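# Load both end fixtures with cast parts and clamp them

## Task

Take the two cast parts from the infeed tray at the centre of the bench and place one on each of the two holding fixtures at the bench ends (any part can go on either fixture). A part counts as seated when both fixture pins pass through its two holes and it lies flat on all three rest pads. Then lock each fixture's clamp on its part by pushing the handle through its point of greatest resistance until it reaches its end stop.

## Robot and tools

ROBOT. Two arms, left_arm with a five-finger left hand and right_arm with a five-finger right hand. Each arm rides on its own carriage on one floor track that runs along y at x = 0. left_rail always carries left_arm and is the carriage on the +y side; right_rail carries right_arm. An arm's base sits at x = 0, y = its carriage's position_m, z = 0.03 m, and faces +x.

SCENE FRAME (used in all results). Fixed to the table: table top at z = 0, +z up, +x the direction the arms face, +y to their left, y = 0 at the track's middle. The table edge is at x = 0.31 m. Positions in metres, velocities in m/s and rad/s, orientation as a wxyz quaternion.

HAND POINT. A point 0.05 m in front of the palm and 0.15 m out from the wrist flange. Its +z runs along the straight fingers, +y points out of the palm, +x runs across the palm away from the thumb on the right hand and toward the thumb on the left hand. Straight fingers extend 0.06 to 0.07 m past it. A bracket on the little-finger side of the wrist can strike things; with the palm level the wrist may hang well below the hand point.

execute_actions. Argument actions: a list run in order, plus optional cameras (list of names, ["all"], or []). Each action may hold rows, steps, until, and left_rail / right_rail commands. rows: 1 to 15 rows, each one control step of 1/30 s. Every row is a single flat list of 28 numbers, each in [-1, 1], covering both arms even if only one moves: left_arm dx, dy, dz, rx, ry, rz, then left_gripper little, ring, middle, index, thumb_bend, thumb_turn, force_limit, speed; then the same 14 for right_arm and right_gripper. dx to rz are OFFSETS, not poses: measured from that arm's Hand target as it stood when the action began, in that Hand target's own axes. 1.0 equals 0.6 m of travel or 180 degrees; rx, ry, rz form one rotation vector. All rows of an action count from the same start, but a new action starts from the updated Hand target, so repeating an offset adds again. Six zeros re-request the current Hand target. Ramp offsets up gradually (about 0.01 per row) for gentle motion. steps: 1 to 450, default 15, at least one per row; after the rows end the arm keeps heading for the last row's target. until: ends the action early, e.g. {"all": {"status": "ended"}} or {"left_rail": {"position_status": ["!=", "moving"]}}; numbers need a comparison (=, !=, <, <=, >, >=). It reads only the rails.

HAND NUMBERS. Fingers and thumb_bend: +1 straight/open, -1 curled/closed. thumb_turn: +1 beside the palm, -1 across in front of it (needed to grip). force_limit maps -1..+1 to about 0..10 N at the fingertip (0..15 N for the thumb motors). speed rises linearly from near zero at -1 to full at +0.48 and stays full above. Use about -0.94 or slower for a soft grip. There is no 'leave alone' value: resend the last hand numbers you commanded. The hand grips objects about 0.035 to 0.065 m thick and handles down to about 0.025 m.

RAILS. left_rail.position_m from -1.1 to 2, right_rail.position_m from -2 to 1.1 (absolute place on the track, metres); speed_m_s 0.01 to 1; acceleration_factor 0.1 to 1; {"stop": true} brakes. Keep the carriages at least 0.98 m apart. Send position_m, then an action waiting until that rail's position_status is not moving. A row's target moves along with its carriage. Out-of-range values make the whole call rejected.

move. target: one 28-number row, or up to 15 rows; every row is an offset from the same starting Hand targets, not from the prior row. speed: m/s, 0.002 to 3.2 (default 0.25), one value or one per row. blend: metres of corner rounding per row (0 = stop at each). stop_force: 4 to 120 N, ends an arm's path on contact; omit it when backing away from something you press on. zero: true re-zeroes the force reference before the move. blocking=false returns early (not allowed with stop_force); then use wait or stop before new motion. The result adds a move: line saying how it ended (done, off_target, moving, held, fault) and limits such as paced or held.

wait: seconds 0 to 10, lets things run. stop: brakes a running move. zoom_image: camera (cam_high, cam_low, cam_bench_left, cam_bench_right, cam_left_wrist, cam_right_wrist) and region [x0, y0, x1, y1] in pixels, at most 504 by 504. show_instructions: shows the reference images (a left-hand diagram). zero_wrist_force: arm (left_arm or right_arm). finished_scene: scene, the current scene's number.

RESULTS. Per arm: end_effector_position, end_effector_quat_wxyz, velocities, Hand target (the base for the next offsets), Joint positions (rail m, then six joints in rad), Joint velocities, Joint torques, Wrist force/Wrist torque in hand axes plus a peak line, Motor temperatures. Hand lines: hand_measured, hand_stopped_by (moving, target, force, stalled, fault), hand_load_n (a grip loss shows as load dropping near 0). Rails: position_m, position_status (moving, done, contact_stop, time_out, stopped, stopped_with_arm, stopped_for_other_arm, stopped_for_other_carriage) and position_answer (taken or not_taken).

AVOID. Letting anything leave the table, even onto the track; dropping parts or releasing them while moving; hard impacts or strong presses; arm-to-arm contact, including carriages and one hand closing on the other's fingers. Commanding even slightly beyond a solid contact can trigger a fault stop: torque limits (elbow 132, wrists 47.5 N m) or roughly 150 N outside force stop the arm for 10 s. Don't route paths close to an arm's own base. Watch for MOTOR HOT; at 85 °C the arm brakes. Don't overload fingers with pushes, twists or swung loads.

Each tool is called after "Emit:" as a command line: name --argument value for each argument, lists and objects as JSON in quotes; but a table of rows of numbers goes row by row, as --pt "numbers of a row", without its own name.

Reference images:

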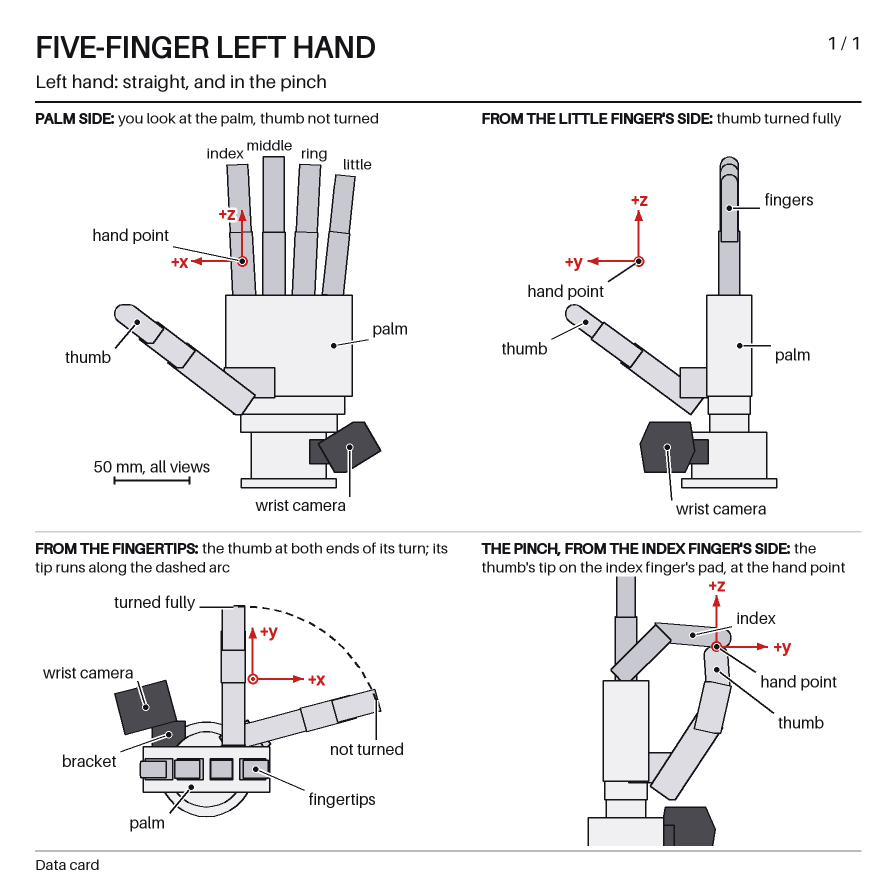

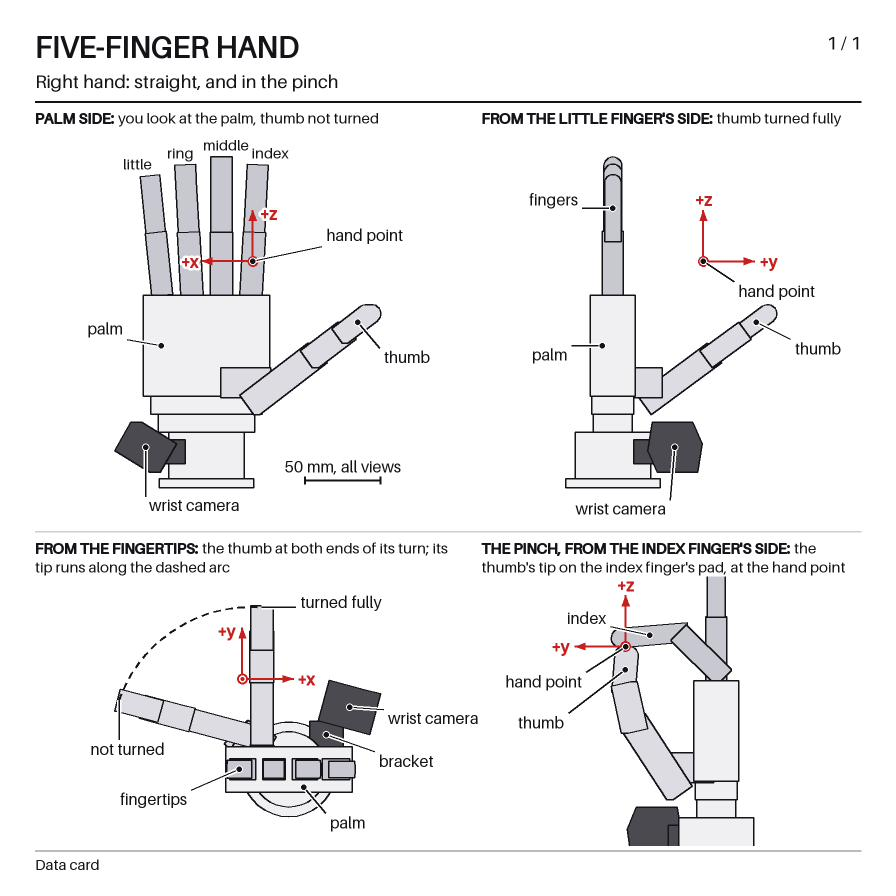

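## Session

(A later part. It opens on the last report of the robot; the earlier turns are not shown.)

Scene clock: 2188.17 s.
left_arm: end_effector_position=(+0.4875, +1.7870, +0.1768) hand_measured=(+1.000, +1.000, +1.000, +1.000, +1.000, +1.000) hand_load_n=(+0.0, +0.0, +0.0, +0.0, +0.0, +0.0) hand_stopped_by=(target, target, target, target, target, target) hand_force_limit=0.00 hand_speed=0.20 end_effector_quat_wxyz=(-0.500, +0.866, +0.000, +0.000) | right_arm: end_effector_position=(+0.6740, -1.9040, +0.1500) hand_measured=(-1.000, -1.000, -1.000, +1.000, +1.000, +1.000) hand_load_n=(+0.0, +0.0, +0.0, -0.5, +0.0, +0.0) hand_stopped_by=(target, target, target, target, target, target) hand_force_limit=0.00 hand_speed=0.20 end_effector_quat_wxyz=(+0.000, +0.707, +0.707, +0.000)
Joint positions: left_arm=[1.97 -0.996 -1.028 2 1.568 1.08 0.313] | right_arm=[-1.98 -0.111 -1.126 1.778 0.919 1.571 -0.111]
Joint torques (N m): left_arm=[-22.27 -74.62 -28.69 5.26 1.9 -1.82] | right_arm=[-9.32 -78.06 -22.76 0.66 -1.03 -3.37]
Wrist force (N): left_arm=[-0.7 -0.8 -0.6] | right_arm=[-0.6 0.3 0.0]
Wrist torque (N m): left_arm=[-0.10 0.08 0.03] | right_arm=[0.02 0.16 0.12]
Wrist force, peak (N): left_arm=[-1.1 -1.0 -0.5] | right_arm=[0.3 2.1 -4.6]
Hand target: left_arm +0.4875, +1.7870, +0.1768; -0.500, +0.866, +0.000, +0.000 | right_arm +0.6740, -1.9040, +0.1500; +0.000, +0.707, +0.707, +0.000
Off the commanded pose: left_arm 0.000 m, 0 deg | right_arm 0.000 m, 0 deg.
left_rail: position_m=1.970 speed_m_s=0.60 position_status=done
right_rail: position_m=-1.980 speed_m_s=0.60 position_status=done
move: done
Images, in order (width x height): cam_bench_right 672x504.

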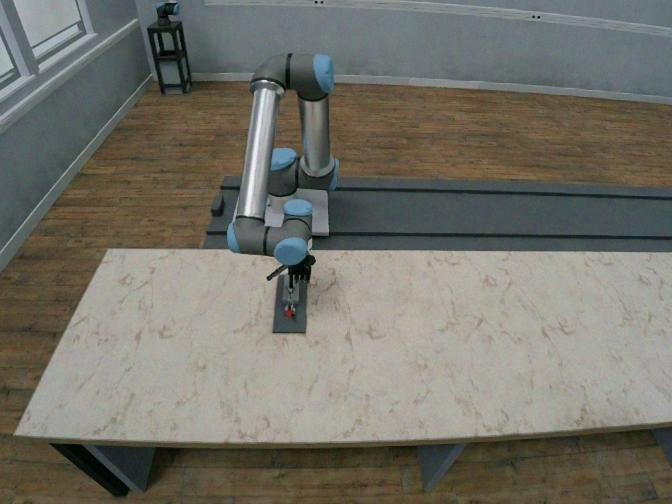

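Emit:
move --pt "0 0 0 0 0 0 1 1 1 1 1 1 0 0.2 0 0 -0.1167 0 0 0 -1 -1 -1 1 1 1 0 0.2" --pt "0 0 0 0 0 0 1 1 1 1 1 1 0 0.2 -0.0375 0.15 -0.1167 0 0 0 -1 -1 -1 -1 1 1 0 0.2" --pt "0 0 0 0 0 0 1 1 1 1 1 1 0 0.2 -0.0375 0.15 0.0583 0 0 0 -1 -1 -1 -1 1 1 0 0.2" --speed 0.12 --cameras '["cam_bench_right"]'

Emit:
zoom_image --camera "cam_bench_right" --region '[250, 250, 330, 330]'

Scene clock: 2212.03 s.
left_arm: end_effector_position=(+0.4875, +1.7870, +0.1768) hand_measured=(+1.000, +1.000, +1.000, +1.000, +1.000, +1.000) hand_load_n=(+0.0, +0.0, +0.0, +0.0, +0.0, -0.5) hand_stopped_by=(target, target, target, target, target, target) hand_force_limit=0.00 hand_speed=0.20 end_effector_quat_wxyz=(-0.500, +0.866, +0.000, +0.000) | right_arm: end_effector_position=(+0.7640, -1.9265, +0.1152) hand_measured=(-1.000, -1.000, -1.000, -1.000, +1.000, +1.000) hand_load_n=(+0.0, +0.0, +0.0, +0.5, +0.0, +0.0) hand_stopped_by=(target, target, target, target, target, target) hand_force_limit=0.00 hand_speed=0.20 end_effector_quat_wxyz=(+0.000, +0.707, +0.707, +0.000)
Joint positions: left_arm=[1.97 -0.996 -1.028 2 1.568 1.08 0.313] | right_arm=[-1.98 -0.129 -0.975 1.602 0.944 1.571 -0.129]
Joint torques (N m): left_arm=[-22.94 -73.83 -28.86 5.35 2.11 -1.72] | right_arm=[0.98 -56.69 -23.19 0.26 1.33 -0.97]
Wrist force (N): left_arm=[-0.9 -0.5 -0.8] | right_arm=[-0.4 -0.1 0.5]
Wrist torque (N m): left_arm=[-0.05 0.11 0.00] | right_arm=[-0.06 0.07 0.09]
Wrist force, peak (N): left_arm=[-0.9 -0.9 -0.9] | right_arm=[-0.4 -0.5 2.0]
Hand target: left_arm +0.4875, +1.7870, +0.1768; -0.500, +0.866, +0.000, +0.000 | right_arm +0.7640, -1.9265, +0.1151; +0.000, +0.707, +0.707, +0.000
Off the commanded pose: left_arm 0.000 m, 0 deg | right_arm 0.000 m, 0 deg.
left_rail: position_m=1.970 speed_m_s=0.60 position_status=done
right_rail: position_m=-1.980 speed_m_s=0.60 position_status=done
move: done
Images, in order (width x height): cam_bench_right 672x504.

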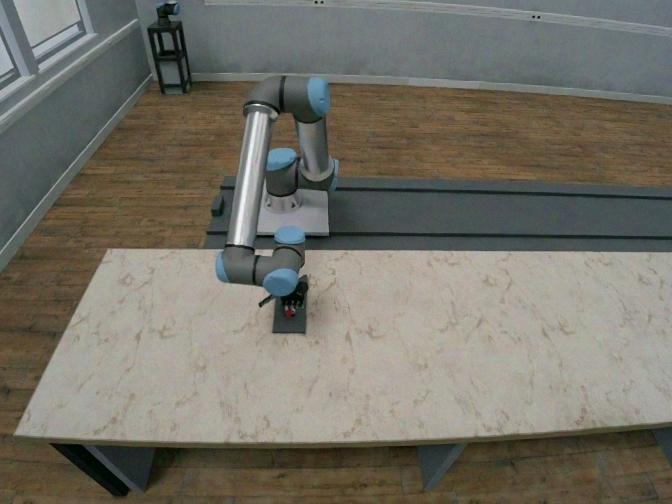

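Scaled by 6.300.

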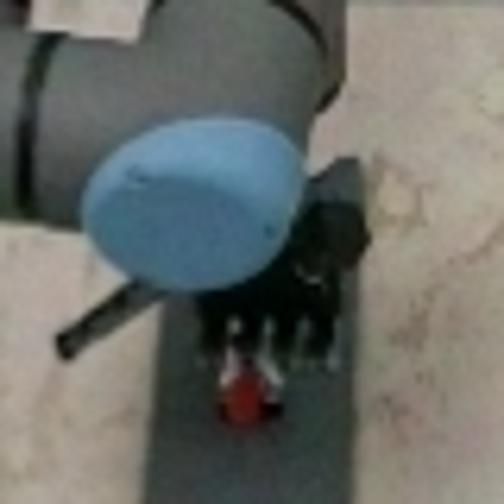

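Emit:
move --target '[0,0,0,0,0,0,1,1,1,1,1,1,0,0.2,0,0,0.0885,0,0,0,-1,-1,-1,-1,1,1,0,0.2]' --speed 0.03 --stop_force 30

Emit:
move --target '[0,0,0,0,0,0,1,1,1,1,1,1,0,0.2,0,0,0.006,0,0,0,-1,-1,-1,-1,1,1,0,0.2]' --speed 0.015 --stop_force 15 --cameras '["cam_bench_right"]'

Emit:
zoom_image --camera "cam_bench_right" --region '[250, 250, 330, 330]'

Scene clock: 2227.80 s.
left_arm: end_effector_position=(+0.4875, +1.7870, +0.1768) hand_measured=(+1.000, +1.000, +1.000, +1.000, +1.000, +1.000) hand_load_n=(+0.0, +0.0, +0.0, +0.0, +0.0, -0.5) hand_stopped_by=(target, target, target, target, target, target) hand_force_limit=0.00 hand_speed=0.20 end_effector_quat_wxyz=(-0.500, +0.866, +0.000, +0.000) | right_arm: end_effector_position=(+0.7640, -1.9265, +0.0620) hand_measured=(-1.000, -1.000, -1.000, -1.000, +1.000, +1.000) hand_load_n=(+0.0, +0.0, -6.5, +0.0, +0.0, +0.0) hand_stopped_by=(target, target, target, target, target, target) hand_force_limit=0.00 hand_speed=0.20 end_effector_quat_wxyz=(+0.000, +0.707, +0.707, +0.000)
Joint positions: left_arm=[1.97 -0.996 -1.028 2 1.568 1.08 0.313] | right_arm=[-1.98 -0.129 -0.921 1.624 0.868 1.571 -0.129]
Joint torques (N m): left_arm=[-23.18 -72.83 -28.59 5.46 2.07 -1.7] | right_arm=[12.88 -46.48 -13.19 1.33 -1.87 2.11]
Wrist force (N): left_arm=[-0.9 -0.8 -0.5] | right_arm=[-0.6 7.1 -14.9]
Wrist torque (N m): left_arm=[-0.11 0.12 0.01] | right_arm=[0.40 0.32 0.18]
Wrist force, peak (N): left_arm=[-1.0 -0.7 -1.0] | right_arm=[-0.3 10.7 -23.8]
Hand target: left_arm +0.4875, +1.7870, +0.1768; -0.500, +0.866, +0.000, +0.000 | right_arm +0.7641, -1.9265, +0.0620; +0.000, +0.707, +0.707, +0.000
Off the commanded pose: left_arm 0.000 m, 0 deg | right_arm 0.000 m, 0 deg.
left_rail: position_m=1.970 speed_m_s=0.60 position_status=done
right_rail: position_m=-1.980 speed_m_s=0.60 position_status=done
move: done

Scene clock: 2229.27 s.
left_arm: end_effector_position=(+0.4875, +1.7870, +0.1768) hand_measured=(+1.000, +1.000, +1.000, +1.000, +1.000, +1.000) hand_load_n=(+0.0, +0.0, +0.0, +0.0, +0.5, +0.0) hand_stopped_by=(target, target, target, target, target, target) hand_force_limit=0.00 hand_speed=0.20 end_effector_quat_wxyz=(-0.500, +0.866, +0.000, +0.000) | right_arm: end_effector_position=(+0.7640, -1.9265, +0.0603) hand_measured=(-1.000, -1.000, -1.000, -1.000, +1.000, +1.000) hand_load_n=(+0.0, +0.0, -11.0, +0.0, +0.0, +0.0) hand_stopped_by=(target, target, target, target, target, target) hand_force_limit=0.00 hand_speed=0.20 end_effector_quat_wxyz=(+0.000, +0.707, +0.707, +0.000)
Joint positions: left_arm=[1.97 -0.996 -1.028 2 1.568 1.08 0.313] | right_arm=[-1.98 -0.129 -0.919 1.624 0.866 1.571 -0.129]
Joint torques (N m): left_arm=[-22.35 -73.72 -28.35 5.28 2.19 -1.53] | right_arm=[11.62 -70.08 -26.79 3.88 -1.83 2.26]
Wrist force (N): left_arm=[-0.7 -0.3 -0.6] | right_arm=[-0.5 -0.1 -30.5]
Wrist torque (N m): left_arm=[-0.03 0.09 0.01] | right_arm=[0.92 0.58 0.06]
Wrist force, peak (N): left_arm=[-0.8 -0.7 -1.0] | right_arm=[-0.6 -2.0 -37.2]
Hand target: left_arm +0.4875, +1.7870, +0.1768; -0.500, +0.866, +0.000, +0.000 | right_arm +0.7640, -1.9265, +0.0603; +0.000, +0.707, +0.707, +0.000 (not the last commanded pose)
Off the commanded pose: left_arm 0.000 m, 0 deg | right_arm 0.002 m, 0 deg.
left_rail: position_m=1.970 speed_m_s=0.60 position_status=done
right_rail: position_m=-1.980 speed_m_s=0.60 position_status=done
move: contact (right_arm)
Images, in order (width x height): cam_bench_right 672x504.

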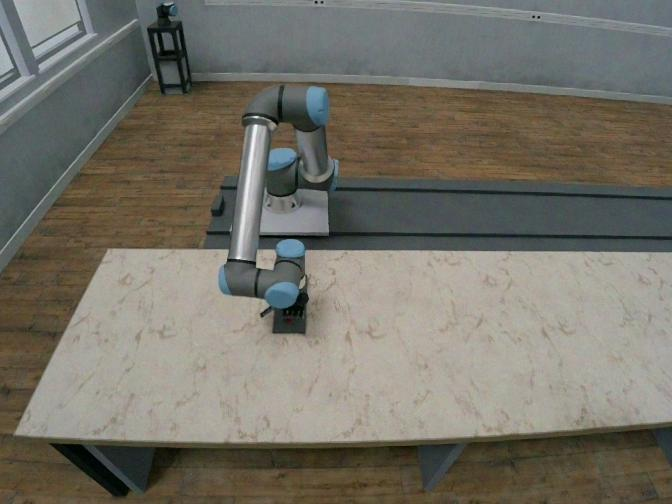

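Scaled by 6.300.

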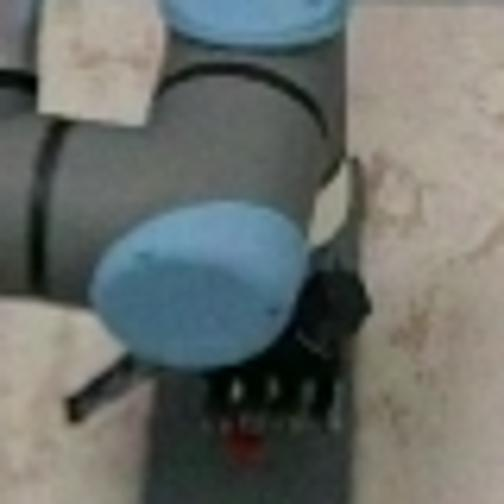

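Stopped hard at .0603. Raise and look.

Emit:
move --target '[0,0,0,0,0,0,1,1,1,1,1,1,0,0.2,0,-0.2,-0.25,0,0,0,-1,-1,-1,-1,1,1,0,0.2]' --speed 0.15 --cameras '["cam_bench_right"]'

Emit:
zoom_image --camera "cam_bench_right" --region '[250, 260, 330, 340]'

Scene clock: 2237.13 s.
left_arm: end_effector_position=(+0.4875, +1.7870, +0.1768) hand_measured=(+1.000, +1.000, +1.000, +1.000, +1.000, +1.000) hand_load_n=(+0.0, +0.0, +0.0, +0.0, +0.0, +0.0) hand_stopped_by=(target, target, target, target, target, target) hand_force_limit=0.00 hand_speed=0.20 end_effector_quat_wxyz=(-0.500, +0.866, +0.000, +0.000) | right_arm: end_effector_position=(+0.6440, -1.9265, +0.2102) hand_measured=(-1.000, -1.000, -1.000, -1.000, +1.000, +1.000) hand_load_n=(+0.0, +0.0, +0.0, +0.0, +0.0, +0.0) hand_stopped_by=(target, target, target, target, target, target) hand_force_limit=0.00 hand_speed=0.20 end_effector_quat_wxyz=(+0.000, +0.707, +0.707, +0.000)
Joint positions: left_arm=[1.97 -0.996 -1.028 2 1.568 1.08 0.313] | right_arm=[-1.98 -0.156 -1.231 1.807 0.995 1.571 -0.156]
Joint torques (N m): left_arm=[-23.56 -72.8 -28.38 5.31 2.14 -1.54] | right_arm=[-7.38 -67.4 -24.07 6.33 -0.42 -3.62]
Wrist force (N): left_arm=[-0.8 -0.3 -0.7] | right_arm=[-0.5 0.4 0.6]
Wrist torque (N m): left_arm=[-0.02 0.11 0.00] | right_arm=[0.00 0.11 0.10]
Wrist force, peak (N): left_arm=[-1.1 -0.6 -0.9] | right_arm=[-0.5 -0.4 -30.7]
Hand target: left_arm +0.4875, +1.7870, +0.1768; -0.500, +0.866, +0.000, +0.000 | right_arm +0.6440, -1.9265, +0.2102; +0.000, +0.707, +0.707, +0.000
Off the commanded pose: left_arm 0.000 m, 0 deg | right_arm 0.000 m, 0 deg.
left_rail: position_m=1.970 speed_m_s=0.60 position_status=done
right_rail: position_m=-1.980 speed_m_s=0.60 position_status=done
move: done
Images, in order (width x height): cam_bench_right 672x504.

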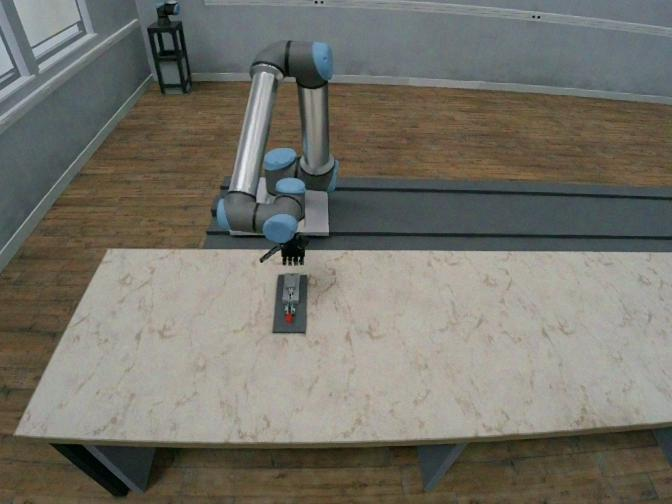

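Scaled by 6.300.

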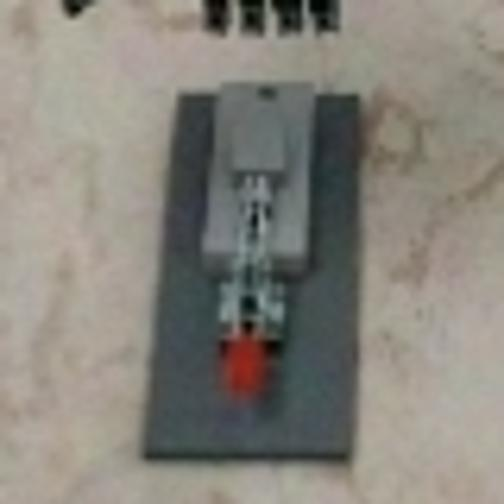

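Emit:
finished_scene --scene 1

The scene is finished: the task was done.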